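# Press the gauge pin on the yellow-magnet post

## Task

Find the post of the checking fixture that has a yellow magnet on it, press that post's gauge pin fully home and keep it there for at least one second (letting the spring push it back out afterwards is fine), without disturbing the other three pins or shifting the magnet.

## Robot and tools

Robot: two UR20 arms, left_arm and right_arm, each with a Robotiq 2F-85 two-finger gripper and a wrist camera (cam_left_wrist and cam_right_wrist, both 896x504). Calibrated bases in the scene frame: left_arm at (+0.060, +0.928, 0) m, right_arm at (-0.064, -0.817, 0) m, each yawed very slightly; up is +z for both.

Frames. Scene frame: origin at table height midway between the arms, +z up, +x out over the table, left_arm on the +y side (arm names do not match image sides). Each arm reports its gripper's end_effector_position (m), end_effector_quat_wxyz and velocities in its own base frame. Motion offsets, however, are along the current Hand target's own axes: the fingers point along gripper +z and open and close along gripper y; a camera block juts about 10 cm toward gripper +x. end_effector_position is the point between the closed pads; closed fingertips extend about 19 mm past it, open ones about 6 mm.

Row layout, shared by execute_actions and move: one flat list of 18 numbers covering both arms, even if only one moves. Order: left dx, dy, dz, rx, ry, rz, left gripper position, force_limit, speed, then the same nine for the right arm. The six pose numbers are offsets, not poses: they count from that arm's Hand target as it stood when the action or move began, scaled so 1.0 equals 0.6 m of travel or 180 degrees of turn, range -1 to 1; rx, ry, rz form one rotation vector. All six at 0 means re-request the current Hand target. Gripper numbers are absolute settings in -1 to 1: position +1 fully open (85 mm), about -0.8 pads touching, -1 close until blocked; force_limit and speed scale grip strength and finger speed (about 20, 85, 150 mm/s at -1, 0, +1). Both start at +1. Resending the same gripper numbers leaves it unchanged; a 0 is a real command.

execute_actions(actions, cameras): actions is a list of actions; each action is up to 15 rows, one per 1/30 s step, the last row held to fill 15 steps (0.5 s). Every row in an action counts from the action's starting Hand target, so repeated offsets accumulate across actions. Empty list just reports state and images.

move(target, speed, blend, stop_force, zero, blocking, cameras): straight-line path of each gripper toward an offset target (one 18-number row, or up to 15 rows all measured from the same starting Hand targets). speed is path top speed in m/s, 0.002 to 4.2, default 0.25 (turning up to twice that in rad/s); blend in m rounds corners in a list. stop_force, 6 to 120 N for both arms, ends an arm's path when its wrist sensor feels that much push against its direction of travel; it is not allowed with blocking=false and is unreliable while the gripper rotates. zero (default true) re-zeros moving arms before the move. Paths do not avoid obstacles; keep them away from an arm's own base. Result adds a move: line such as done, off_target, moving, held or fault, and limits (paced = pose clipped, held = steps withheld).

wait(seconds 0 to 10) lets time pass with commands held. stop brakes a running move. zoom_image(camera, region [x0,y0,x1,y1] pixels, at most 504x504) enlarges part of the latest image. zero_wrist_force(arm) re-zeros that arm's sensor. read_manual gives licence text. finished_scene(scene) ends the scene irreversibly; call it only once the goal has been met.

Results: joint positions, velocities ("within noise" when still), joint torques (include arm weight), Hand target (last commanded pose after clipping, the base for the next offsets), Wrist force/torque in gripper axes plus the peak since last shown, Tool commands, object_status (0 moving, 1 blocked opening, 2 blocked closing = gripping, 3 reached requested position) and position_measured in counts (3 open, 130 about 40 mm, 230 pads together). Grippers often settle a bit short of the Hand target; any new command reasserts it.

Controller notes: commanded orientation is clipped to within 32 degrees of the measured one each step; motion lags commands by roughly 0.2 s; joints are speed-limited, so large moves may still be running when results arrive.

Hazards to avoid: arms are stiff, so a target even slightly beyond a solid contact can trigger a fault. About 150 N (plus or minus 25) external force on any arm part, or contact torque at joint limits (wrist joints 98.4 N m), stops that arm for 10 s. To press a pin, approach slowly along the pin's axis with a modest stop_force, press just to full travel, hold about a second with wait, then back off by commanding a target behind the gripper (without stop_force). Avoid brushing the other pins or the magnet, hard hits, collisions between the arms, anything leaving the table, and long stretched holds that overheat motors (MOTOR HOT at 70 °C, brake stop at 85 °C).

Each tool is called after "Emit:" as name(argument=value, ...) on one line, values as JSON.

## Session

Emit:
execute_actions(actions=[])

Scene clock: 0.00 s.
left_arm: end_effector_position=(+1.6020, +0.5513, +0.3701) position_measured=3 object_status=3 end_effector_quat_wxyz=(-0.049, +0.940, +0.190, +0.279) | right_arm: end_effector_position=(+0.4481, +0.4679, +0.3319) position_measured=3 object_status=3 end_effector_quat_wxyz=(-0.272, +0.502, +0.649, +0.503)
Joint positions: left_arm=[0.193 -0.686 0.985 -2.439 -1.472 -3.319] | right_arm=[4.007 -1.969 -2.772 1.193 2.076 2.519]
Joint velocities: within noise
Joint torques (N m): no reading
Motor temperatures (°C): left_arm=[24 35 26 39 34 34] | right_arm=[28 36 36 37 34 38]
Wrist force (N): no reading
Wrist torque (N m): no reading
Wrist force, peak (N): no reading
Hand target: left_arm +1.6020, +0.5513, +0.3701; -0.049, +0.940, +0.190, +0.279 | right_arm +0.4481, +0.4679, +0.3319; -0.272, +0.502, +0.649, +0.503
Tool commands: left_gripper/position=+1.0 left_gripper/force_limit=+1.0 left_gripper/speed=+1.0 right_gripper/position=+1.0 right_gripper/force_limit=+1.0 right_gripper/speed=+1.0
camera_calibration:
cam_left_wrist: T_world_to_cam=[[0.280319, -0.958405, -0.0536817, 0.116011], [-0.933413, -0.259108, -0.248199, 1.75322], [0.223966, 0.119682, -0.967221, 0.0591923], [0, 0, 0, 1]] pos_world=[1.5907, 0.558373, 0.498626]
cam_right_wrist: T_world_to_cam=[[0.956613, -0.13676, 0.257272, -0.433465], [0.120637, -0.61784, -0.776995, 0.502422], [0.265214, 0.774319, -0.574535, -0.162484], [0, 0, 0, 1]] pos_world=[0.39714, 0.37695, 0.408545]

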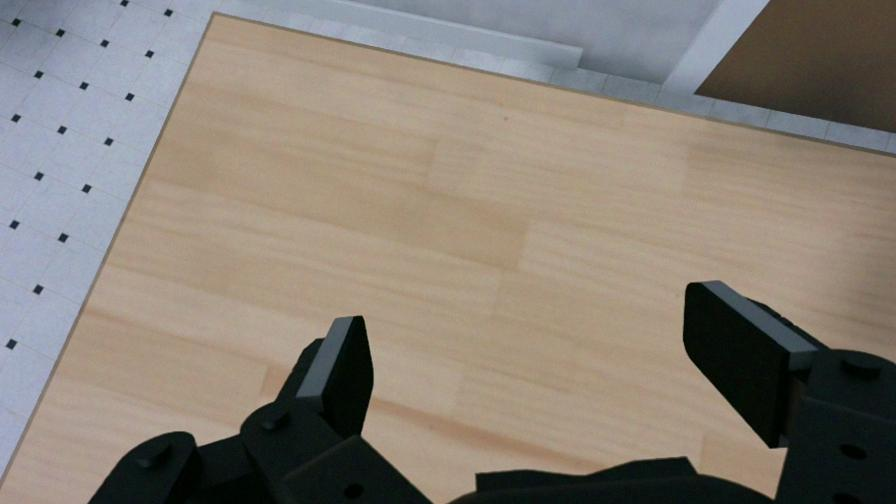

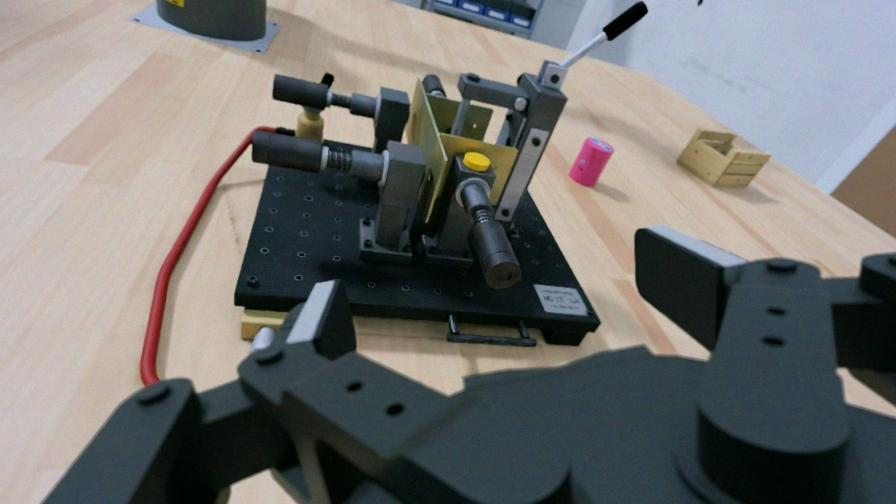

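Emit:
move(target=[0,0,0,0,0,0,1,1,1,-0.1875,0.055,0.135,0.027,0.121,0.1217,-0.85,-0.5,0], cameras=["cam_right_wrist"])

Emit:
zoom_image(camera="cam_right_wrist", region=[300, 50, 650, 350])

Scene clock: 2.33 s.
left_arm: end_effector_position=(+1.6020, +0.5513, +0.3701) position_measured=3 object_status=3 end_effector_quat_wxyz=(-0.049, +0.940, +0.190, +0.279) | right_arm: end_effector_position=(+0.4894, +0.4827, +0.2740) position_measured=232 object_status=3 end_effector_quat_wxyz=(-0.387, +0.507, +0.583, +0.502)
Joint positions: left_arm=[0.193 -0.686 0.985 -2.439 -1.472 -3.319] | right_arm=[3.875 -2.26 -2.645 1.491 2.33 2.754]
Joint velocities: within noise
Joint torques (N m): left_arm=[-4.37 -278.89 -106.74 -11.72 1.46 -0.44] | right_arm=[22.62 155.02 -23.77 2.31 -3.3 -7.52]
Motor temperatures (°C): left_arm=[24 35 26 39 34 34] | right_arm=[28 36 36 37 34 38]
Wrist force (N): left_arm=[0.3 0.0 -0.3] | right_arm=[-0.2 0.0 -0.9]
Wrist torque (N m): left_arm=[0.01 -0.03 0.00] | right_arm=[-0.29 0.25 -0.29]
Wrist force, peak (N): left_arm=[0.7 -0.5 -0.3] | right_arm=[-12.2 4.0 5.1]
Hand target: left_arm +1.6020, +0.5513, +0.3701; -0.049, +0.940, +0.190, +0.279 | right_arm +0.4894, +0.4827, +0.2741; -0.387, +0.507, +0.583, +0.502 (not the last commanded pose)
Off the commanded pose: left_arm 0.000 m, 0 deg | right_arm 0.070 m, 16 deg.
move: held (right_arm; a check stopped the path); limits=held
pose unreachable (right arm): on one or more control steps of this call, first in action 0 (counted from 0), this arm could not follow its commanded pose, so it was not sent that pose on those steps. It may still have moved: this result reports where it is.
cause: moving toward the commanded pose would bring two parts of the arm too close to each other (its gripper and another part of the arm, with joints 4 (wrist 1) to 6 (wrist 3) between them).
camera_calibration:
cam_right_wrist: T_world_to_cam=[[0.991544, -0.121219, 0.0463292, -0.422745], [-0.0155615, -0.465497, -0.884913, 0.484282], [0.128835, 0.876709, -0.463447, -0.231231], [0, 0, 0, 1]] pos_world=[0.456497, 0.376909, 0.340969]
Images, in order (width x height): cam_right_wrist 896x504.

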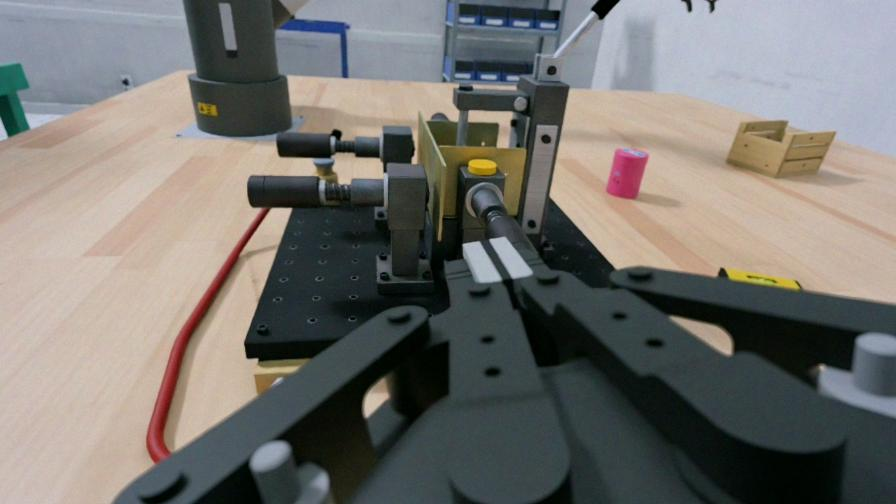

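Scaled by 1.440 from the camera's 896x504 image, which has a finer 1280x720 frame.

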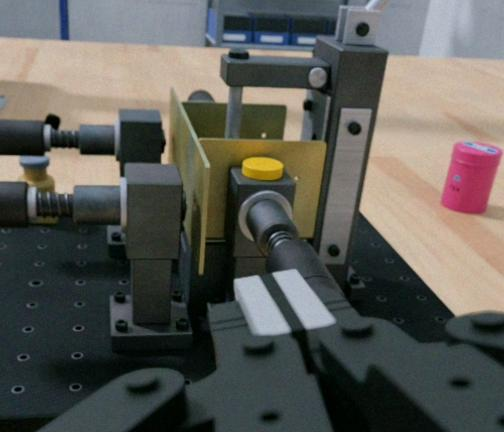

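Emit:
move(target=[[0,0,0,0,0,0,1,1,1,-0.038,0.093,0.192,0,0,0,-0.85,-0.5,0],[0,0,0,0,0,0,1,1,1,-0.038,0.093,0.192,0.0125,0.064,0.061,-0.85,-0.5,0]], cameras=["cam_right_wrist"])

Emit:
zoom_image(camera="cam_right_wrist", region=[300, 50, 650, 350])

Scene clock: 5.23 s.
left_arm: end_effector_position=(+1.6020, +0.5513, +0.3701) position_measured=3 object_status=3 end_effector_quat_wxyz=(-0.049, +0.940, +0.190, +0.279) | right_arm: end_effector_position=(+0.5548, +0.5895, +0.2396) position_measured=232 object_status=3 end_effector_quat_wxyz=(-0.445, +0.505, +0.544, +0.501)
Joint positions: left_arm=[0.193 -0.686 0.985 -2.439 -1.472 -3.319] | right_arm=[3.916 -2.362 -2.441 1.519 2.341 2.945]
Joint velocities: within noise
Joint torques (N m): left_arm=[0.93 -280.33 -106.89 -11.28 2.75 0.28] | right_arm=[21.49 175.18 -15.35 -0.84 -3.68 -6.82]
Motor temperatures (°C): left_arm=[24 35 26 39 34 34] | right_arm=[28 36 36 37 34 38]
Wrist force (N): left_arm=[0.2 -0.2 -0.1] | right_arm=[-0.1 -0.2 -1.0]
Wrist torque (N m): left_arm=[-0.03 -0.01 0.00] | right_arm=[-0.24 0.19 -0.34]
Wrist force, peak (N): left_arm=[0.7 -0.2 -0.2] | right_arm=[-4.9 -0.6 -0.5]
Hand target: left_arm +1.6020, +0.5513, +0.3701; -0.049, +0.940, +0.190, +0.279 | right_arm +0.5547, +0.5895, +0.2396; -0.445, +0.505, +0.545, +0.501 (not the last commanded pose)
Off the commanded pose: left_arm 0.000 m, 0 deg | right_arm 0.001 m, 8 deg.
move: held (right_arm; a check stopped the path); path passed 1 of 2 targets; limits=held
pose unreachable (right arm): on one or more control steps of this call, first in action 0 (counted from 0), this arm could not follow its commanded pose, so it was not sent that pose on those steps. It may still have moved: this result reports where it is.
cause: moving toward the commanded pose would bring two parts of the arm too close to each other (its gripper and another part of the arm, with joints 4 (wrist 1) to 6 (wrist 3) between them).
camera_calibration:
cam_right_wrist: T_world_to_cam=[[0.993371, -0.0977569, -0.0604731, -0.462292], [-0.0933143, -0.378582, -0.920852, 0.505153], [0.0671257, 0.920391, -0.385194, -0.359489], [0, 0, 0, 1]] pos_world=[0.530496, 0.47692, 0.298742]
Images, in order (width x height): cam_right_wrist 896x504.

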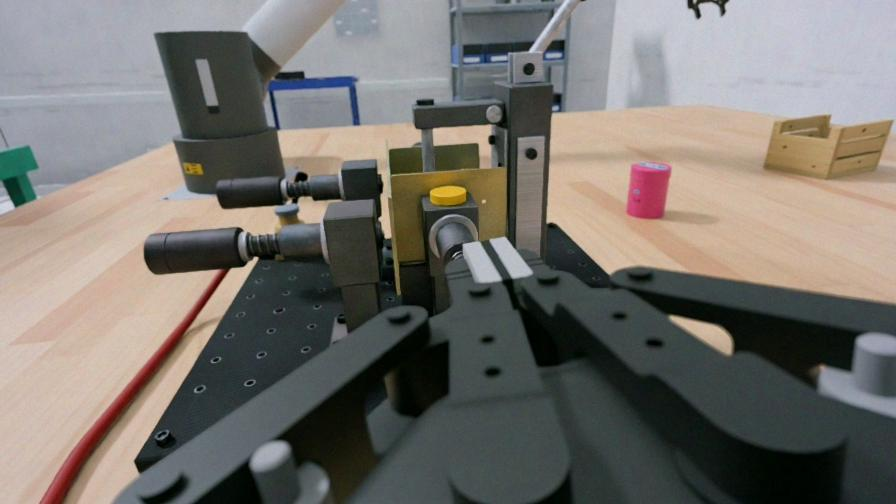

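Scaled by 1.440 from the camera's 896x504 image, which has a finer 1280x720 frame.

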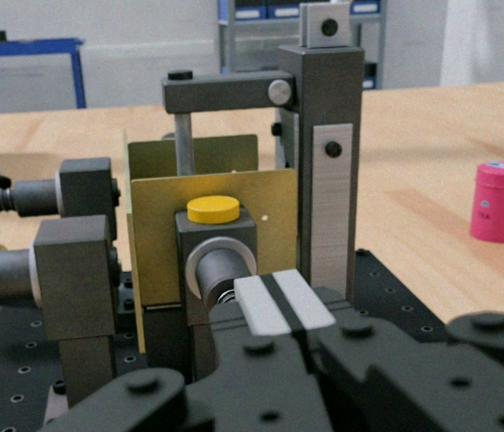

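Emit:
move(target=[0,0,0,0,0,0,1,1,1,-0.107,-0.008,0.0445,0,0,0,-0.85,-0.5,0], cameras=["cam_right_wrist"])

Emit:
zoom_image(camera="cam_right_wrist", region=[350, 50, 650, 307])

Scene clock: 6.63 s.
left_arm: end_effector_position=(+1.6020, +0.5513, +0.3701) position_measured=3 object_status=3 end_effector_quat_wxyz=(-0.049, +0.940, +0.190, +0.279) | right_arm: end_effector_position=(+0.5561, +0.6078, +0.1776) position_measured=232 object_status=3 end_effector_quat_wxyz=(-0.445, +0.505, +0.545, +0.500)
Joint positions: left_arm=[0.193 -0.686 0.985 -2.439 -1.472 -3.319] | right_arm=[3.937 -2.468 -2.405 1.589 2.321 2.948]
Joint velocities: within noise
Joint torques (N m): left_arm=[1.04 -281.44 -111.07 -11.31 2.54 1.07] | right_arm=[0.72 157.31 -4.51 6.12 0.7 -1.03]
Motor temperatures (°C): left_arm=[24 35 26 39 34 34] | right_arm=[28 36 36 37 34 38]
Wrist force (N): left_arm=[0.1 0.0 0.0] | right_arm=[0.8 -1.2 -1.1]
Wrist torque (N m): left_arm=[0.02 -0.01 -0.01] | right_arm=[-0.48 0.08 -0.27]
Wrist force, peak (N): left_arm=[0.7 -0.2 -0.3] | right_arm=[-2.3 -1.8 1.1]
Hand target: left_arm +1.6020, +0.5513, +0.3701; -0.049, +0.940, +0.190, +0.279 | right_arm +0.5561, +0.6078, +0.1776; -0.445, +0.505, +0.545, +0.500 (not the last commanded pose)
Tool commands: left_gripper/position=+1.0 left_gripper/force_limit=+1.0 left_gripper/speed=+1.0 right_gripper/position=-0.85098 right_gripper/force_limit=-0.498039 right_gripper/speed=+0.003922
Off the commanded pose: left_arm 0.000 m, 0 deg | right_arm 0.005 m, 0 deg.
FORCE FAULT: contact force on the right arm reached its limit, and that arm stopped. The contact can be on any part of that arm, not only on its tool. That arm's remaining commands of this call were not run. That arm is still stopped at the end of this call. That arm stays stopped for about 10 more seconds. Until then a move that you send moves the other arm only, and its call returns only when the move has ended. Once the stop has ended, the next robot result says so. If the stop ends while you think or write, that arm runs what you send next, counted from a new Hand target: where the arm stands when the stop ends. While its stop runs, that arm takes no new command, but its gripper still runs the gripper command that each later call begins with. Until it ends, the stop uses up actions while you think or wait. An arm that is not stopped still takes commands.
move: fault (right_arm)
camera_calibration:
cam_right_wrist: T_world_to_cam=[[0.993395, -0.0972342, -0.0609297, -0.465897], [-0.093636, -0.379984, -0.920241, 0.455938], [0.0663265, 0.919868, -0.386579, -0.399259], [0, 0, 0, 1]] pos_world=[0.531993, 0.495214, 0.236841]
Images, in order (width x height): cam_right_wrist 896x504.

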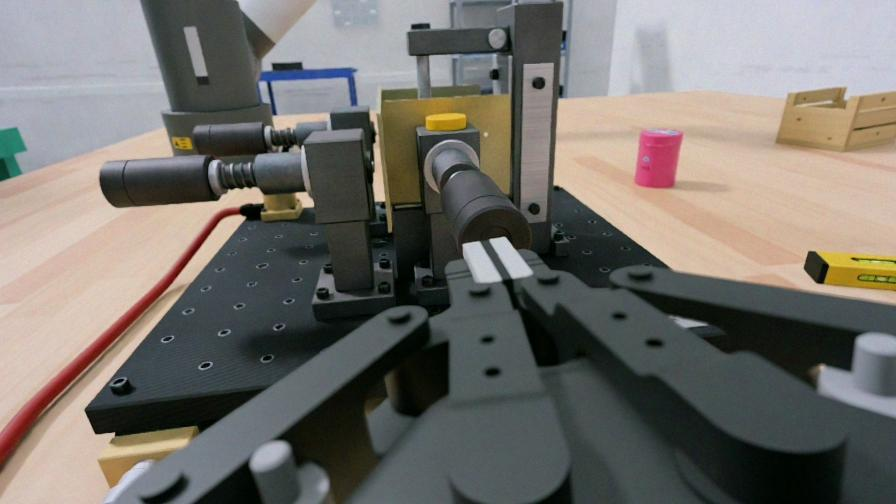

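Scaled by 1.680 from the camera's 896x504 image, which has a finer 1280x720 frame.

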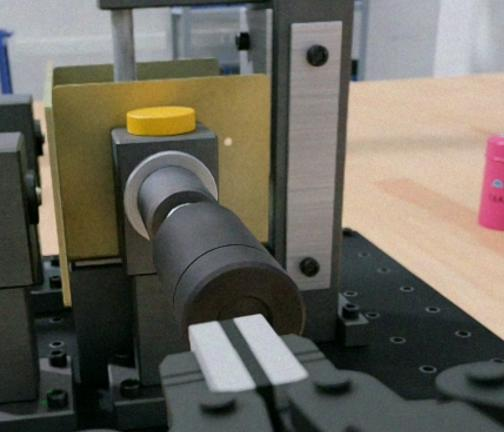

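Emit:
wait(seconds=10, cameras=[])

Emit:
move(target=[[0,0,0,0,0,0,1,1,1,0.0825,0.008,-0.0085,0,0,0,-0.85,-0.5,0],[0,0,0,0,0,0,1,1,1,0.073,0.0203,-0.0074,0.0063,-0.0664,-0.0015,-0.85,-0.5,0],[0,0,0,0,0,0,1,1,1,-0.003,0.0133,0.0005,0.0063,-0.0664,-0.0015,-0.85,-0.5,0]], cameras=["cam_right_wrist"], speed=0.15)

Emit:
zoom_image(camera="cam_right_wrist", region=[350, 50, 650, 307])

Scene clock: 17.50 s.
left_arm: end_effector_position=(+1.6020, +0.5513, +0.3701) position_measured=3 object_status=3 end_effector_quat_wxyz=(-0.049, +0.940, +0.190, +0.279) | right_arm: end_effector_position=(+0.5561, +0.6078, +0.1776) position_measured=232 object_status=3 end_effector_quat_wxyz=(-0.445, +0.505, +0.545, +0.500)
Joint positions: left_arm=[0.193 -0.686 0.985 -2.439 -1.472 -3.319] | right_arm=[3.937 -2.468 -2.405 1.589 2.321 2.948]
Joint velocities: within noise
Joint torques (N m): left_arm=[5.64 -287.91 -115.59 -10.72 4.85 1.33] | right_arm=[2.47 151.38 -5.38 6.13 0.84 -0.51]
Motor temperatures (°C): left_arm=[24 35 26 39 34 34] | right_arm=[28 35 36 37 34 38]
Wrist force (N): left_arm=[0.1 -0.1 -0.3] | right_arm=[0.3 -1.1 -1.1]
Wrist torque (N m): left_arm=[-0.01 0.00 0.00] | right_arm=[-0.46 0.18 -0.27]
Wrist force, peak (N): left_arm=[0.7 -0.3 -0.4] | right_arm=[0.5 -1.5 -1.0]
Hand target: left_arm +1.6020, +0.5513, +0.3701; -0.049, +0.940, +0.190, +0.279 | right_arm +0.5561, +0.6078, +0.1776; -0.445, +0.505, +0.545, +0.500 (not the last commanded pose)
Tool commands: left_gripper/position=+1.0 left_gripper/force_limit=+1.0 left_gripper/speed=+1.0 right_gripper/position=-0.85098 right_gripper/force_limit=-0.498039 right_gripper/speed=+0.003922
Off the commanded pose: left_arm 0.000 m, 0 deg | right_arm 0.005 m, 0 deg.
FORCE FAULT, CONTINUED: the right arm's stop, for the force fault that an earlier result reported, is over. The rest of the stop counts as 19 of the actions that you can send in this scene. That arm's target is now where it stood when the stop ended, not its last command. That arm accepts commands again.
wait: 10.00 s; at rest from the start
No camera images: "cameras" was empty.

Scene clock: 19.50 s.
left_arm: end_effector_position=(+1.6020, +0.5513, +0.3701) position_measured=3 object_status=3 end_effector_quat_wxyz=(-0.049, +0.940, +0.190, +0.279) | right_arm: end_effector_position=(+0.5642, +0.6078, +0.1767) position_measured=232 object_status=3 end_effector_quat_wxyz=(-0.390, +0.549, +0.594, +0.440)
Joint positions: left_arm=[0.193 -0.686 0.985 -2.439 -1.472 -3.319] | right_arm=[3.944 -2.332 -2.469 1.243 2.274 2.762]
Joint velocities: within noise
Joint torques (N m): left_arm=[6.82 -290.29 -118.1 -11.16 5.92 1.79] | right_arm=[13.87 132.15 15.67 14.41 -2.09 5.94]
Motor temperatures (°C): left_arm=[24 35 26 39 34 34] | right_arm=[28 35 36 37 34 38]
Wrist force (N): left_arm=[0.2 -0.2 0.0] | right_arm=[-1.2 0.3 -0.7]
Wrist torque (N m): left_arm=[-0.03 -0.03 0.00] | right_arm=[0.00 0.36 -0.23]
Wrist force, peak (N): left_arm=[0.6 -0.3 0.1] | right_arm=[-3.3 -0.2 0.3]
Hand target: left_arm +1.6020, +0.5513, +0.3701; -0.049, +0.940, +0.190, +0.279 | right_arm +0.5642, +0.6078, +0.1765; -0.390, +0.549, +0.594, +0.440
Off the commanded pose: left_arm 0.000 m, 0 deg | right_arm 0.000 m, 0 deg.
move: done
camera_calibration:
cam_right_wrist: T_world_to_cam=[[0.993446, -0.107511, -0.038814, -0.471705], [-0.0930262, -0.563164, -0.821092, 0.549332], [0.0664182, 0.819321, -0.569474, -0.306847], [0, 0, 0, 1]] pos_world=[0.540096, 0.510056, 0.258003]
Images, in order (width x height): cam_right_wrist 896x504.

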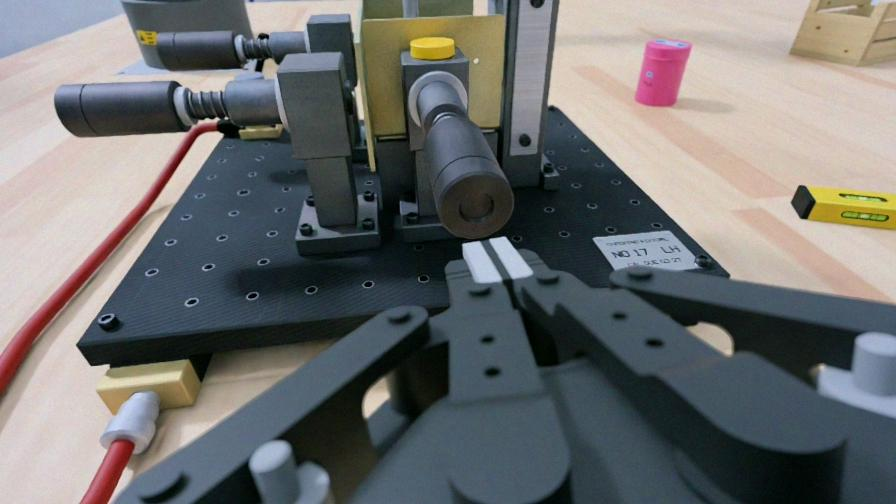

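Scaled by 1.680 from the camera's 896x504 image, which has a finer 1280x720 frame.

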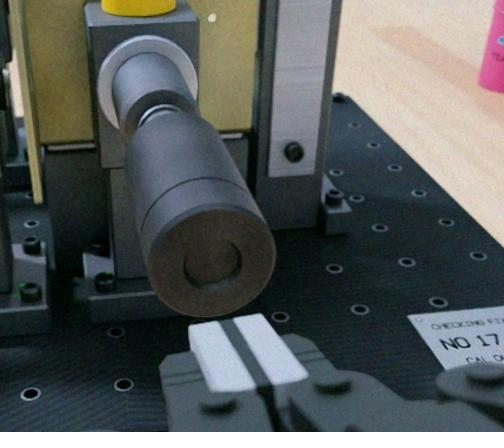

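Emit:
move(target=[0,0,0,0,0,0,1,1,1,0.0515,0.0017,0.1585,0,0,0,-0.85,-0.5,0], cameras=["cam_right_wrist"], speed=0.03, stop_force=60)

Emit:
wait(seconds=0.7, cameras=[])

Emit:
zoom_image(camera="cam_right_wrist", region=[350, 50, 650, 307])

Scene clock: 23.23 s.
left_arm: end_effector_position=(+1.6020, +0.5513, +0.3701) position_measured=3 object_status=3 end_effector_quat_wxyz=(-0.049, +0.940, +0.190, +0.279) | right_arm: end_effector_position=(+0.5632, +0.6793, +0.1768) position_measured=232 object_status=3 end_effector_quat_wxyz=(-0.390, +0.548, +0.595, +0.440)
Joint positions: left_arm=[0.193 -0.686 0.985 -2.439 -1.472 -3.319] | right_arm=[4.022 -2.33 -2.414 1.21 2.203 2.801]
Joint velocities: within noise
Joint torques (N m): left_arm=[8.84 -285.81 -119.55 -10.81 5.44 2.29] | right_arm=[9.67 154.01 17.31 7.83 -0.1 -0.7]
Motor temperatures (°C): left_arm=[24 35 26 38 34 34] | right_arm=[28 35 36 37 34 38]
Wrist force (N): left_arm=[0.2 0.1 -0.1] | right_arm=[0.0 -1.7 -11.9]
Wrist torque (N m): left_arm=[0.02 -0.02 0.00] | right_arm=[-0.08 0.44 -0.15]
Wrist force, peak (N): left_arm=[0.5 -0.1 -0.5] | right_arm=[-24.8 -5.7 -135.5]
Hand target: left_arm +1.6020, +0.5513, +0.3701; -0.049, +0.940, +0.190, +0.279 | right_arm +0.5632, +0.6793, +0.1768; -0.390, +0.548, +0.595, +0.440 (not the last commanded pose)
Tool commands: left_gripper/position=+1.0 left_gripper/force_limit=+1.0 left_gripper/speed=+1.0 right_gripper/position=-0.85098 right_gripper/force_limit=-0.498039 right_gripper/speed=+0.003922
Off the commanded pose: left_arm 0.000 m, 0 deg | right_arm 0.029 m, 0 deg.
FORCE FAULT: contact force on the right arm reached its limit, and that arm stopped. The contact can be on any part of that arm, not only on its tool. That arm's remaining commands of this call were not run. That arm is still stopped at the end of this call. That arm stays stopped for about 10 more seconds. Until then a move that you send moves the other arm only, and its call returns only when the move has ended. Once the stop has ended, the next robot result says so. If the stop ends while you think or write, that arm runs what you send next, counted from a new Hand target: where the arm stands when the stop ends. While its stop runs, that arm takes no new command, but its gripper still runs the gripper command that each later call begins with. Until it ends, the stop uses up actions while you think or wait. An arm that is not stopped still takes commands.
move: fault (right_arm)
camera_calibration:
cam_right_wrist: T_world_to_cam=[[0.993637, -0.10581, -0.038596, -0.464185], [-0.0918426, -0.562834, -0.821452, 0.588714], [0.0651949, 0.81977, -0.56897, -0.365014], [0, 0, 0, 1]] pos_world=[0.539097, 0.58146, 0.258003]
Images, in order (width x height): cam_right_wrist 896x504.

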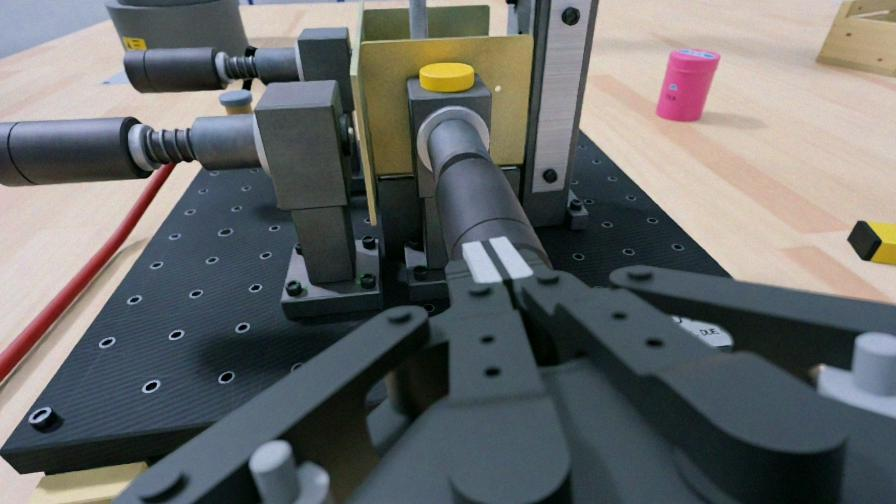

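not run: an earlier result of this reply reported a stop or a fault. Calls in your next reply go to the robot.

Scaled by 1.680 from the camera's 896x504 image, which has a finer 1280x720 frame.

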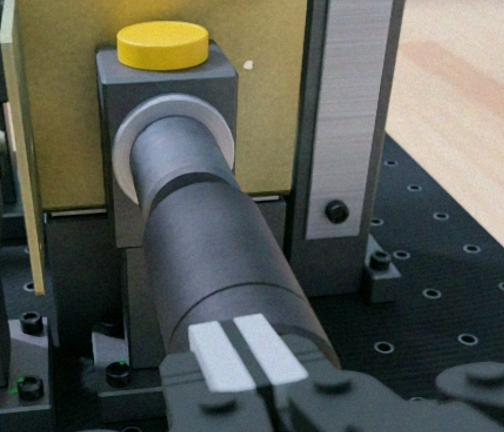

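Emit:
wait(seconds=10, cameras=[])

Emit:
move(target=[0,0,0,0,0,0,1,1,1,0.0026,0.0001,0.008,0,0,0,-0.85,-0.5,0], cameras=["cam_right_wrist"], speed=0.005, stop_force=25)

Emit:
wait(seconds=1.3, cameras=[])

Scene clock: 33.60 s.
left_arm: end_effector_position=(+1.6020, +0.5513, +0.3701) position_measured=3 object_status=3 end_effector_quat_wxyz=(-0.049, +0.940, +0.190, +0.279) | right_arm: end_effector_position=(+0.5632, +0.6793, +0.1768) position_measured=232 object_status=3 end_effector_quat_wxyz=(-0.390, +0.548, +0.595, +0.440)
Joint positions: left_arm=[0.193 -0.686 0.985 -2.439 -1.472 -3.319] | right_arm=[4.022 -2.33 -2.414 1.21 2.203 2.801]
Joint velocities: within noise
Joint torques (N m): left_arm=[12.74 -286.6 -116.39 -10.72 4.97 1.56] | right_arm=[11.81 159.96 15.58 7.74 0.61 0.16]
Motor temperatures (°C): left_arm=[24 35 26 38 34 34] | right_arm=[28 35 36 37 34 38]
Wrist force (N): left_arm=[0.4 0.0 -0.3] | right_arm=[0.8 -1.4 -11.2]
Wrist torque (N m): left_arm=[0.02 -0.06 0.00] | right_arm=[-0.04 0.31 -0.15]
Wrist force, peak (N): left_arm=[0.8 -0.2 0.0] | right_arm=[1.1 -1.8 -11.5]
Hand target: left_arm +1.6020, +0.5513, +0.3701; -0.049, +0.940, +0.190, +0.279 | right_arm +0.5632, +0.6793, +0.1768; -0.390, +0.548, +0.595, +0.440 (not the last commanded pose)
Tool commands: left_gripper/position=+1.0 left_gripper/force_limit=+1.0 left_gripper/speed=+1.0 right_gripper/position=-0.85098 right_gripper/force_limit=-0.498039 right_gripper/speed=+0.003922
Off the commanded pose: left_arm 0.000 m, 0 deg | right_arm 0.029 m, 0 deg.
FORCE FAULT, CONTINUED: the right arm's stop, for the force fault that an earlier result reported, is over. The rest of the stop counts as 20 of the actions that you can send in this scene. During its stop the right arm's controller moved it back a little. That arm's target is now where it stood when the stop ended, not its last command. That arm accepts commands again.
wait: 10.00 s; at rest from the start
No camera images: "cameras" was empty.

Scene clock: 35.20 s.
left_arm: end_effector_position=(+1.6020, +0.5513, +0.3701) position_measured=3 object_status=3 end_effector_quat_wxyz=(-0.049, +0.940, +0.190, +0.279) | right_arm: end_effector_position=(+0.5632, +0.6813, +0.1767) position_measured=232 object_status=3 end_effector_quat_wxyz=(-0.390, +0.548, +0.595, +0.440)
Joint positions: left_arm=[0.193 -0.686 0.985 -2.439 -1.472 -3.319] | right_arm=[4.024 -2.33 -2.412 1.209 2.201 2.802]
Joint velocities: within noise
Joint torques (N m): left_arm=[7.67 -287.49 -112.73 -10.23 5.79 2.21] | right_arm=[0.4 164.89 14.68 7.78 5.77 -5.28]
Motor temperatures (°C): left_arm=[24 35 26 38 34 34] | right_arm=[28 35 36 37 34 38]
Wrist force (N): left_arm=[0.3 -0.1 -0.1] | right_arm=[-4.3 -3.0 -39.1]
Wrist torque (N m): left_arm=[-0.01 -0.03 0.00] | right_arm=[-0.21 0.36 -0.13]
Wrist force, peak (N): left_arm=[0.7 -0.2 -0.2] | right_arm=[-8.6 -2.8 -49.9]
Hand target: left_arm +1.6020, +0.5513, +0.3701; -0.049, +0.940, +0.190, +0.279 | right_arm +0.5632, +0.6813, +0.1767; -0.390, +0.548, +0.595, +0.440 (not the last commanded pose)
Off the commanded pose: left_arm 0.000 m, 0 deg | right_arm 0.003 m, 0 deg.
move: contact (right_arm)
camera_calibration:
cam_right_wrist: T_world_to_cam=[[0.993627, -0.105881, -0.0386707, -0.463896], [-0.0919533, -0.562934, -0.82137, 0.589993], [0.0651988, 0.819691, -0.569083, -0.366662], [0, 0, 0, 1]] pos_world=[0.539097, 0.583559, 0.258003]
Images, in order (width x height): cam_right_wrist 896x504.

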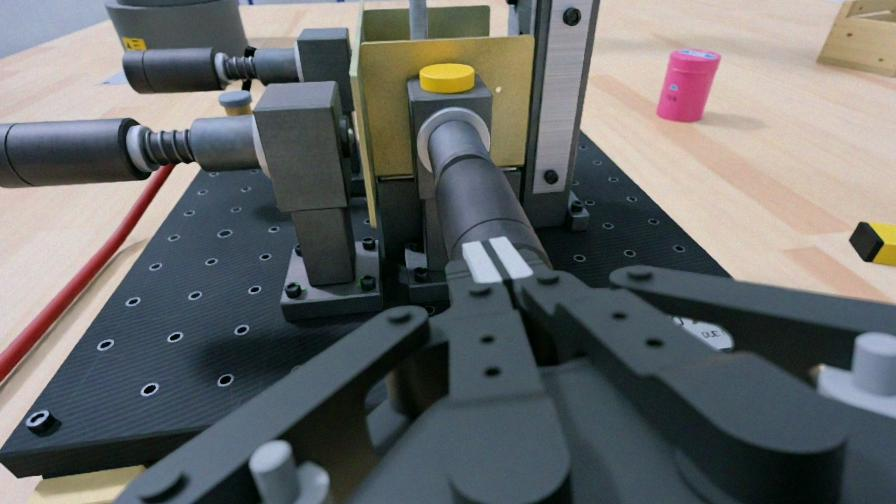

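Scene clock: 36.50 s.
left_arm: end_effector_position=(+1.6020, +0.5513, +0.3701) position_measured=3 object_status=3 end_effector_quat_wxyz=(-0.049, +0.940, +0.190, +0.279) | right_arm: end_effector_position=(+0.5632, +0.6813, +0.1767) position_measured=232 object_status=3 end_effector_quat_wxyz=(-0.390, +0.548, +0.595, +0.440)
Joint positions: left_arm=[0.193 -0.686 0.985 -2.439 -1.472 -3.319] | right_arm=[4.024 -2.33 -2.412 1.209 2.201 2.802]
Joint velocities: within noise
Joint torques (N m): left_arm=[7.26 -289.04 -115.35 -10.14 5.45 2.02] | right_arm=[-0.49 160.1 15.22 7.92 5.8 -6.23]
Motor temperatures (°C): left_arm=[24 35 26 38 34 34] | right_arm=[28 35 36 37 34 38]
Wrist force (N): left_arm=[0.6 0.0 -0.1] | right_arm=[-3.9 -2.9 -37.7]
Wrist torque (N m): left_arm=[0.01 -0.09 -0.01] | right_arm=[-0.18 0.38 -0.14]
Wrist force, peak (N): left_arm=[0.5 -0.3 0.0] | right_arm=[-4.2 -3.0 -39.0]
Hand target: left_arm +1.6020, +0.5513, +0.3701; -0.049, +0.940, +0.190, +0.279 | right_arm +0.5632, +0.6813, +0.1767; -0.390, +0.548, +0.595, +0.440 (not the last commanded pose)
Tool commands: left_gripper/position=+1.0 left_gripper/force_limit=+1.0 left_gripper/speed=+1.0 right_gripper/position=-0.85 right_gripper/force_limit=-0.5 right_gripper/speed=+0.0
Off the commanded pose: left_arm 0.000 m, 0 deg | right_arm 0.003 m, 0 deg.
wait: 1.30 s; at rest by 0.17 s
No camera images: "cameras" was empty.

Held at the stop.

Emit:
finished_scene(scene=2)

The scene is finished: the task was done.


## Next scene

The same job, from a new start.

Emit:
execute_actions(actions=[])

Scene clock: 0.00 s.
left_arm: end_effector_position=(+0.3071, -0.4220, +0.1602) position_measured=3 object_status=3 end_effector_quat_wxyz=(+0.066, +0.956, -0.074, +0.275) | right_arm: end_effector_position=(+0.4900, -0.3027, +0.2369) position_measured=3 object_status=3 end_effector_quat_wxyz=(+0.548, -0.467, -0.511, -0.471)
Joint positions: left_arm=[-1.763 -1.739 2.857 -2.766 -1.003 1.555] | right_arm=[2.511 -2.074 -2.06 -2.212 2.389 -0.015]
Joint velocities: within noise
Joint torques (N m): no reading
Motor temperatures (°C): left_arm=[24 35 26 38 34 33] | right_arm=[28 35 35 36 33 38]
Wrist force (N): no reading
Wrist torque (N m): no reading
Wrist force, peak (N): no reading
Hand target: left_arm +0.3071, -0.4220, +0.1602; +0.066, +0.956, -0.074, +0.275 | right_arm +0.4900, -0.3027, +0.2369; +0.548, -0.467, -0.511, -0.471
Tool commands: left_gripper/position=+1.0 left_gripper/force_limit=+1.0 left_gripper/speed=+1.0 right_gripper/position=+1.0 right_gripper/force_limit=+1.0 right_gripper/speed=+1.0
camera_calibration:
cam_left_wrist: T_world_to_cam=[[-0.285835, -0.958093, 0.0188626, -0.30276], [-0.929607, 0.27245, -0.248197, 0.463413], [0.232657, -0.0884782, -0.968526, 0.172428], [0, 0, 0, 1]] pos_world=[0.304136, -0.401073, 0.28773]
cam_right_wrist: T_world_to_cam=[[0.978979, 0.0562001, -0.196068, -0.399553], [-0.174505, -0.266853, -0.947807, 0.238768], [-0.105588, 0.962097, -0.251436, 0.530477], [0, 0, 0, 1]] pos_world=[0.488832, -0.424199, 0.281347]

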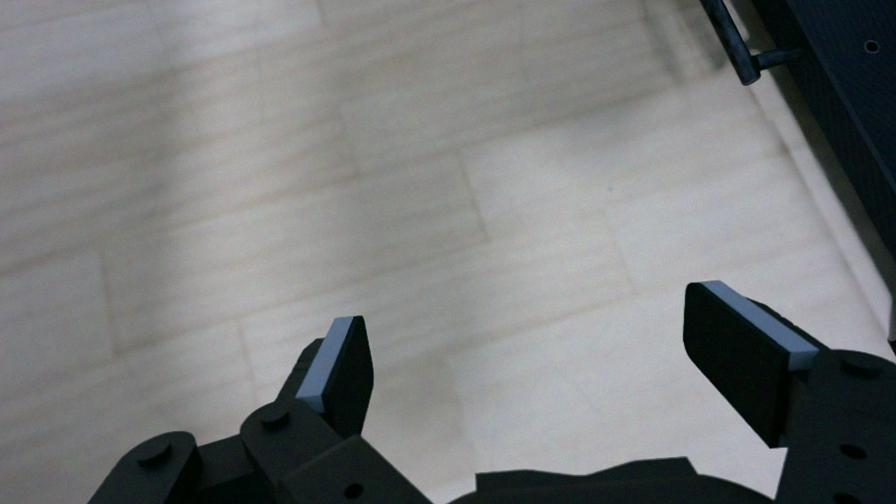

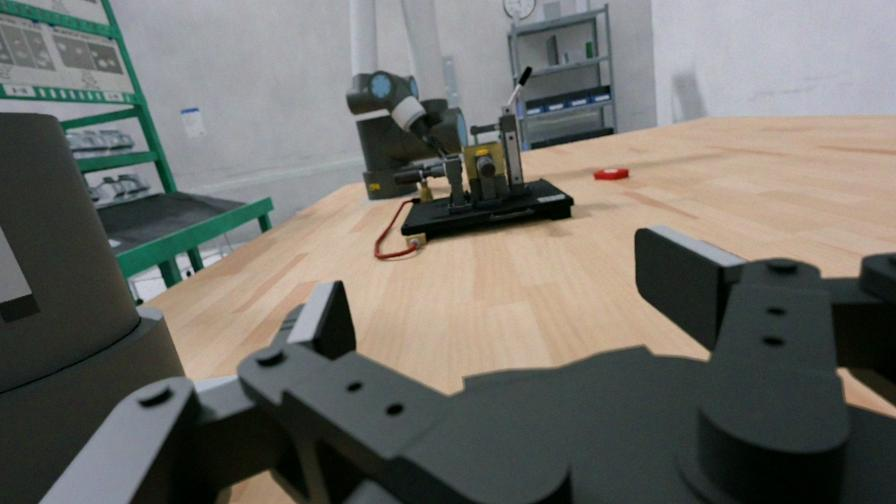

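Emit:
zoom_image(camera="cam_right_wrist", region=[370, 50, 600, 270])

Scaled by 2.191 from the camera's 896x504 image, which has a finer 1280x720 frame.

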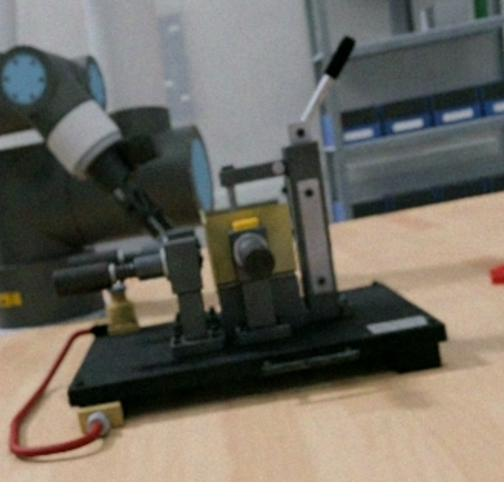

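Emit:
move(target=[[0,0,0,0,0,0,1,1,1,0.152,0.467,0.290,-0.038,-0.0134,0,-0.85,-0.5,0],[0,0,0,0,0,0,1,1,1,0.093,0.455,0.878,-0.038,-0.0134,0,-0.85,-0.5,0]], blend=0.1, cameras=["cam_right_wrist"], speed=0.3)

Scene clock: 4.57 s.
left_arm: end_effector_position=(+0.3071, -0.4220, +0.1602) position_measured=3 object_status=3 end_effector_quat_wxyz=(+0.066, +0.956, -0.074, +0.275) | right_arm: end_effector_position=(+0.6994, +0.2508, +0.3069) position_measured=232 object_status=3 end_effector_quat_wxyz=(+0.508, -0.508, -0.493, -0.490)
Joint positions: left_arm=[-1.763 -1.739 2.857 -2.766 -1.003 1.555] | right_arm=[3.308 -1.871 -2.22 -2.212 3.306 0.013]
Joint velocities: within noise
Joint torques (N m): left_arm=[6.18 -8.72 -55.1 -8.73 4.07 -0.3] | right_arm=[21.37 129.19 44.66 6.14 5.72 4.51]
Motor temperatures (°C): left_arm=[24 35 26 38 34 33] | right_arm=[28 35 35 36 33 38]
Wrist force (N): left_arm=[0.2 -0.3 -0.4] | right_arm=[0.1 0.0 0.9]
Wrist torque (N m): left_arm=[-0.06 -0.03 0.00] | right_arm=[0.35 -0.02 0.15]
Wrist force, peak (N): left_arm=[-0.1 -0.5 -0.3] | right_arm=[-0.3 -0.1 4.5]
Hand target: left_arm +0.3071, -0.4220, +0.1602; +0.066, +0.956, -0.074, +0.275 | right_arm +0.6994, +0.2508, +0.3069; +0.508, -0.508, -0.493, -0.490
Off the commanded pose: left_arm 0.000 m, 0 deg | right_arm 0.000 m, 0 deg.
move: done
camera_calibration:
cam_right_wrist: T_world_to_cam=[[0.978351, -0.0684898, -0.195289, -0.590489], [-0.206802, -0.287733, -0.935117, 0.513309], [0.0078549, 0.955259, -0.295668, -0.0263547], [0, 0, 0, 1]] pos_world=[0.684065, 0.132429, 0.356896]
Images, in order (width x height): cam_right_wrist 896x504.

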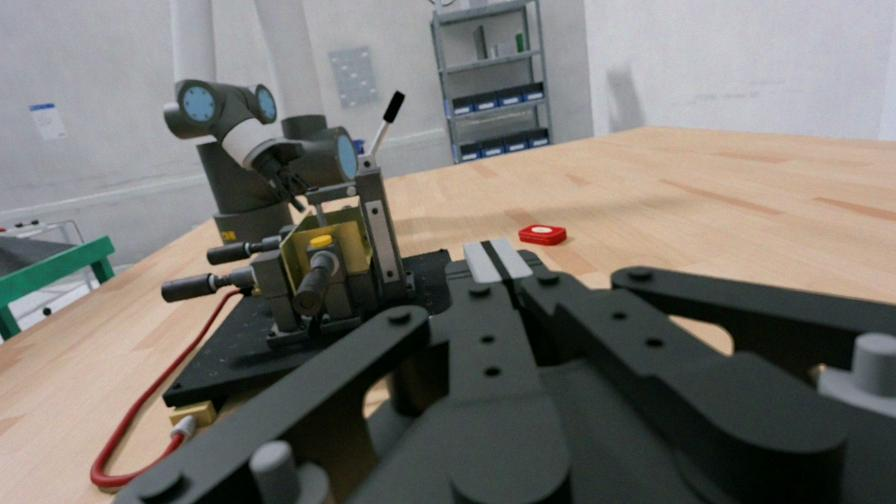

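Emit:
move(target=[0,0,0,0,0,0,1,1,1,-0.089,-0.304,0.498,0,0,0,-0.85,-0.5,0], cameras=["cam_right_wrist"])

Emit:
zoom_image(camera="cam_right_wrist", region=[350, 50, 650, 307])

Scene clock: 7.10 s.
left_arm: end_effector_position=(+0.3071, -0.4220, +0.1602) position_measured=3 object_status=3 end_effector_quat_wxyz=(+0.066, +0.956, -0.074, +0.275) | right_arm: end_effector_position=(+0.5146, +0.5489, +0.2585) position_measured=232 object_status=3 end_effector_quat_wxyz=(+0.508, -0.508, -0.493, -0.490)
Joint positions: left_arm=[-1.763 -1.739 2.857 -2.766 -1.003 1.555] | right_arm=[3.901 -1.808 -2.452 -2.028 3.898 0.029]
Joint velocities: within noise
Joint torques (N m): left_arm=[8.8 -11.62 -59.01 -7.68 3.19 -0.71] | right_arm=[24.52 71.11 34.66 8.91 4.53 6.14]
Motor temperatures (°C): left_arm=[24 35 26 38 34 33] | right_arm=[28 35 35 36 33 38]
Wrist force (N): left_arm=[0.3 -0.3 0.0] | right_arm=[-0.3 0.8 -0.1]
Wrist torque (N m): left_arm=[-0.05 -0.05 0.01] | right_arm=[0.26 0.01 -0.11]
Wrist force, peak (N): left_arm=[0.4 0.1 -0.4] | right_arm=[-0.7 -1.0 2.9]
Hand target: left_arm +0.3071, -0.4220, +0.1602; +0.066, +0.956, -0.074, +0.275 | right_arm +0.5146, +0.5490, +0.2585; +0.508, -0.508, -0.493, -0.490
Off the commanded pose: left_arm 0.000 m, 0 deg | right_arm 0.000 m, 0 deg.
move: done
camera_calibration:
cam_right_wrist: T_world_to_cam=[[0.978354, -0.0683668, -0.195317, -0.39877], [-0.206791, -0.287636, -0.935149, 0.515569], [0.0077529, 0.955297, -0.295547, -0.323979], [0, 0, 0, 1]] pos_world=[0.499265, 0.43053, 0.308496]
Images, in order (width x height): cam_right_wrist 896x504.

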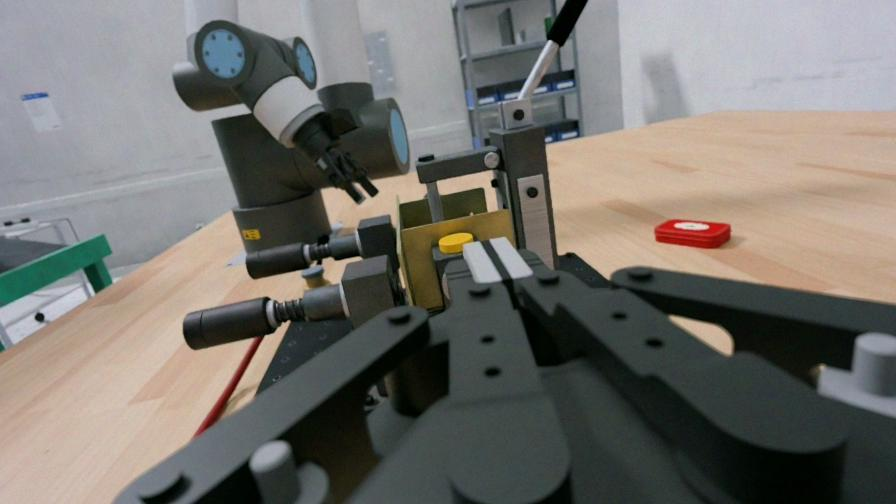

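Scaled by 1.680 from the camera's 896x504 image, which has a finer 1280x720 frame.

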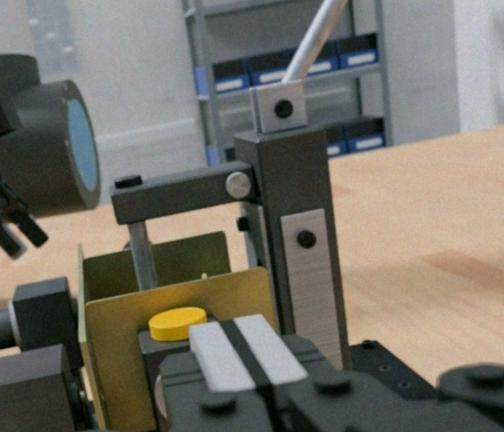

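Emit:
move(target=[0,0,0,0,0,0,1,1,1,-0.137,0.006,0.017,0,-0.078,0,-0.85,-0.5,0], cameras=["cam_right_wrist"])

Emit:
zoom_image(camera="cam_right_wrist", region=[350, 50, 650, 307])

Scene clock: 8.50 s.
left_arm: end_effector_position=(+0.3071, -0.4220, +0.1602) position_measured=3 object_status=3 end_effector_quat_wxyz=(+0.066, +0.956, -0.074, +0.275) | right_arm: end_effector_position=(+0.5154, +0.5589, +0.1762) position_measured=232 object_status=3 end_effector_quat_wxyz=(-0.444, +0.564, +0.552, +0.425)
Joint positions: left_arm=[-1.763 -1.739 2.857 -2.766 -1.003 1.555] | right_arm=[3.924 -1.874 -2.37 -2.387 3.944 -0.213]
Joint velocities: within noise
Joint torques (N m): left_arm=[4.93 -8.66 -60.58 -7.93 4.02 -0.64] | right_arm=[23.82 82.28 57.96 -3.09 3.41 -7.63]
Motor temperatures (°C): left_arm=[24 35 26 38 34 33] | right_arm=[28 35 35 36 33 38]
Wrist force (N): left_arm=[-0.1 0.2 -0.2] | right_arm=[-0.3 -0.2 1.6]
Wrist torque (N m): left_arm=[0.04 0.03 0.00] | right_arm=[0.34 0.21 -0.17]
Wrist force, peak (N): left_arm=[0.1 0.0 -0.4] | right_arm=[-1.4 -0.3 2.1]
Hand target: left_arm +0.3071, -0.4220, +0.1602; +0.066, +0.956, -0.074, +0.275 | right_arm +0.5155, +0.5589, +0.1762; -0.444, +0.564, +0.552, +0.425
Off the commanded pose: left_arm 0.000 m, 0 deg | right_arm 0.000 m, 0 deg.
move: done
camera_calibration:
cam_right_wrist: T_world_to_cam=[[0.979158, -0.105912, -0.1733, -0.398315], [-0.2031, -0.507331, -0.837476, 0.545291], [0.000777841, 0.855218, -0.518268, -0.259082], [0, 0, 0, 1]] pos_world=[0.500963, 0.456028, 0.253366]
Images, in order (width x height): cam_right_wrist 896x504.

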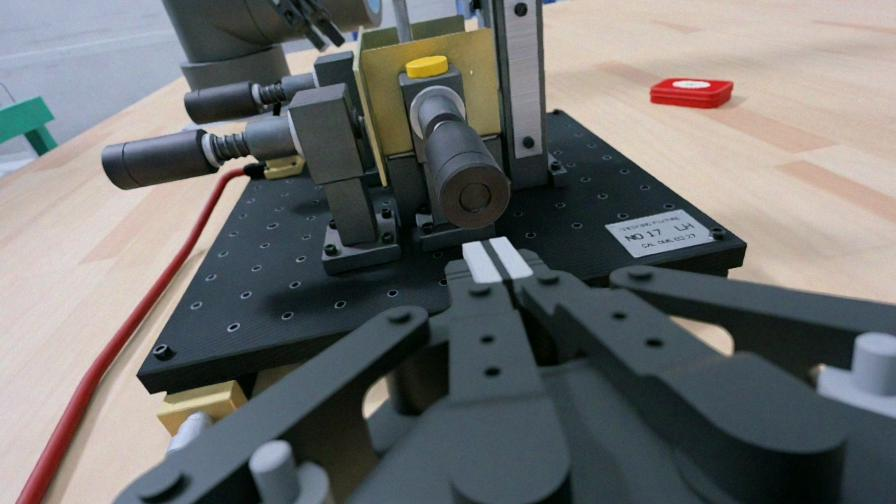

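Scaled by 1.680 from the camera's 896x504 image, which has a finer 1280x720 frame.

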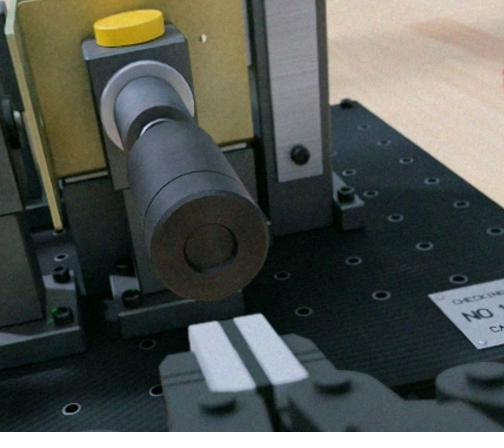

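Emit:
move(target=[[0,0,0,0,0,0,1,1,1,0.0102,0.0033,0.0404,0,0,0,-0.85,-0.5,0],[0,0,0,0,0,0,1,1,1,0.0445,0.0038,0.1763,0,0,0,-0.85,-0.5,0]], cameras=["cam_right_wrist"], speed=[0.1, 0.01], stop_force=40)

Emit:
wait(seconds=1.2, cameras=[])

Scene clock: 17.17 s.
left_arm: end_effector_position=(+0.3071, -0.4220, +0.1602) position_measured=3 object_status=3 end_effector_quat_wxyz=(+0.066, +0.956, -0.074, +0.275) | right_arm: end_effector_position=(+0.5174, +0.6499, +0.1760) position_measured=232 object_status=3 end_effector_quat_wxyz=(-0.444, +0.564, +0.552, +0.425)
Joint positions: left_arm=[-1.763 -1.739 2.857 -2.766 -1.003 1.555] | right_arm=[4.031 -1.904 -2.312 -2.385 4.046 -0.167]
Joint velocities: within noise
Joint torques (N m): left_arm=[11.15 -4.43 -69.98 -8.17 4.25 -1.04] | right_arm=[1.25 118.27 60.76 9.72 -2.86 -8.1]
Motor temperatures (°C): left_arm=[24 35 26 38 34 33] | right_arm=[28 35 35 36 33 38]
Wrist force (N): left_arm=[-0.1 0.0 0.0] | right_arm=[6.3 -4.6 -47.5]
Wrist torque (N m): left_arm=[0.00 0.02 0.00] | right_arm=[0.18 0.65 -0.17]
Wrist force, peak (N): left_arm=[-0.2 0.2 -0.5] | right_arm=[7.7 -2.0 -81.4]
Hand target: left_arm +0.3071, -0.4220, +0.1602; +0.066, +0.956, -0.074, +0.275 | right_arm +0.5174, +0.6499, +0.1760; -0.444, +0.564, +0.552, +0.425 (not the last commanded pose)
Off the commanded pose: left_arm 0.000 m, 0 deg | right_arm 0.018 m, 0 deg.
move: contact (right_arm); path passed 1 of 2 targets
camera_calibration:
cam_right_wrist: T_world_to_cam=[[0.979156, -0.105943, -0.173289, -0.390645], [-0.203107, -0.507472, -0.837389, 0.591805], [0.000775662, 0.855131, -0.518412, -0.337011], [0, 0, 0, 1]] pos_world=[0.502963, 0.547127, 0.253166]
Images, in order (width x height): cam_right_wrist 896x504.

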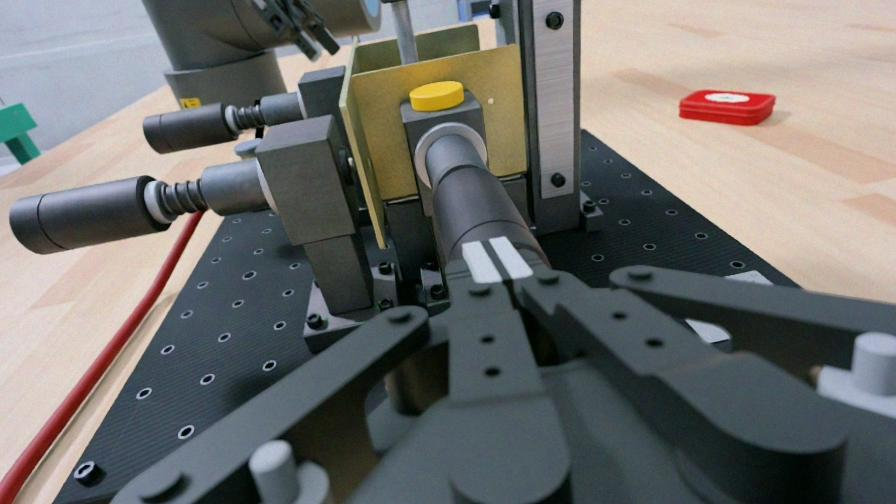

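Scene clock: 18.37 s.
left_arm: end_effector_position=(+0.3071, -0.4220, +0.1602) position_measured=3 object_status=3 end_effector_quat_wxyz=(+0.066, +0.956, -0.074, +0.275) | right_arm: end_effector_position=(+0.5174, +0.6499, +0.1760) position_measured=232 object_status=3 end_effector_quat_wxyz=(-0.444, +0.564, +0.552, +0.425)
Joint positions: left_arm=[-1.763 -1.739 2.857 -2.766 -1.003 1.555] | right_arm=[4.031 -1.904 -2.312 -2.385 4.046 -0.167]
Joint velocities: within noise
Joint torques (N m): left_arm=[7.1 -6.46 -70.41 -9.07 4.24 -1.24] | right_arm=[6.12 117.88 61.16 6.89 -3.33 -7.18]
Motor temperatures (°C): left_arm=[24 35 26 38 34 33] | right_arm=[28 35 35 36 33 38]
Wrist force (N): left_arm=[-0.1 -0.1 -0.1] | right_arm=[5.3 -4.8 -45.8]
Wrist torque (N m): left_arm=[-0.02 0.02 0.00] | right_arm=[0.20 0.58 -0.16]
Wrist force, peak (N): left_arm=[-0.4 0.0 0.2] | right_arm=[5.9 -4.7 -47.0]
Hand target: left_arm +0.3071, -0.4220, +0.1602; +0.066, +0.956, -0.074, +0.275 | right_arm +0.5174, +0.6499, +0.1760; -0.444, +0.564, +0.552, +0.425 (not the last commanded pose)
Tool commands: left_gripper/position=+1.0 left_gripper/force_limit=+1.0 left_gripper/speed=+1.0 right_gripper/position=-0.85 right_gripper/force_limit=-0.5 right_gripper/speed=+0.0
Off the commanded pose: left_arm 0.000 m, 0 deg | right_arm 0.018 m, 0 deg.
wait: 1.20 s; at rest by 0.17 s
No camera images: "cameras" was empty.

Emit:
finished_scene(scene=3)

The scene is finished: the task was done.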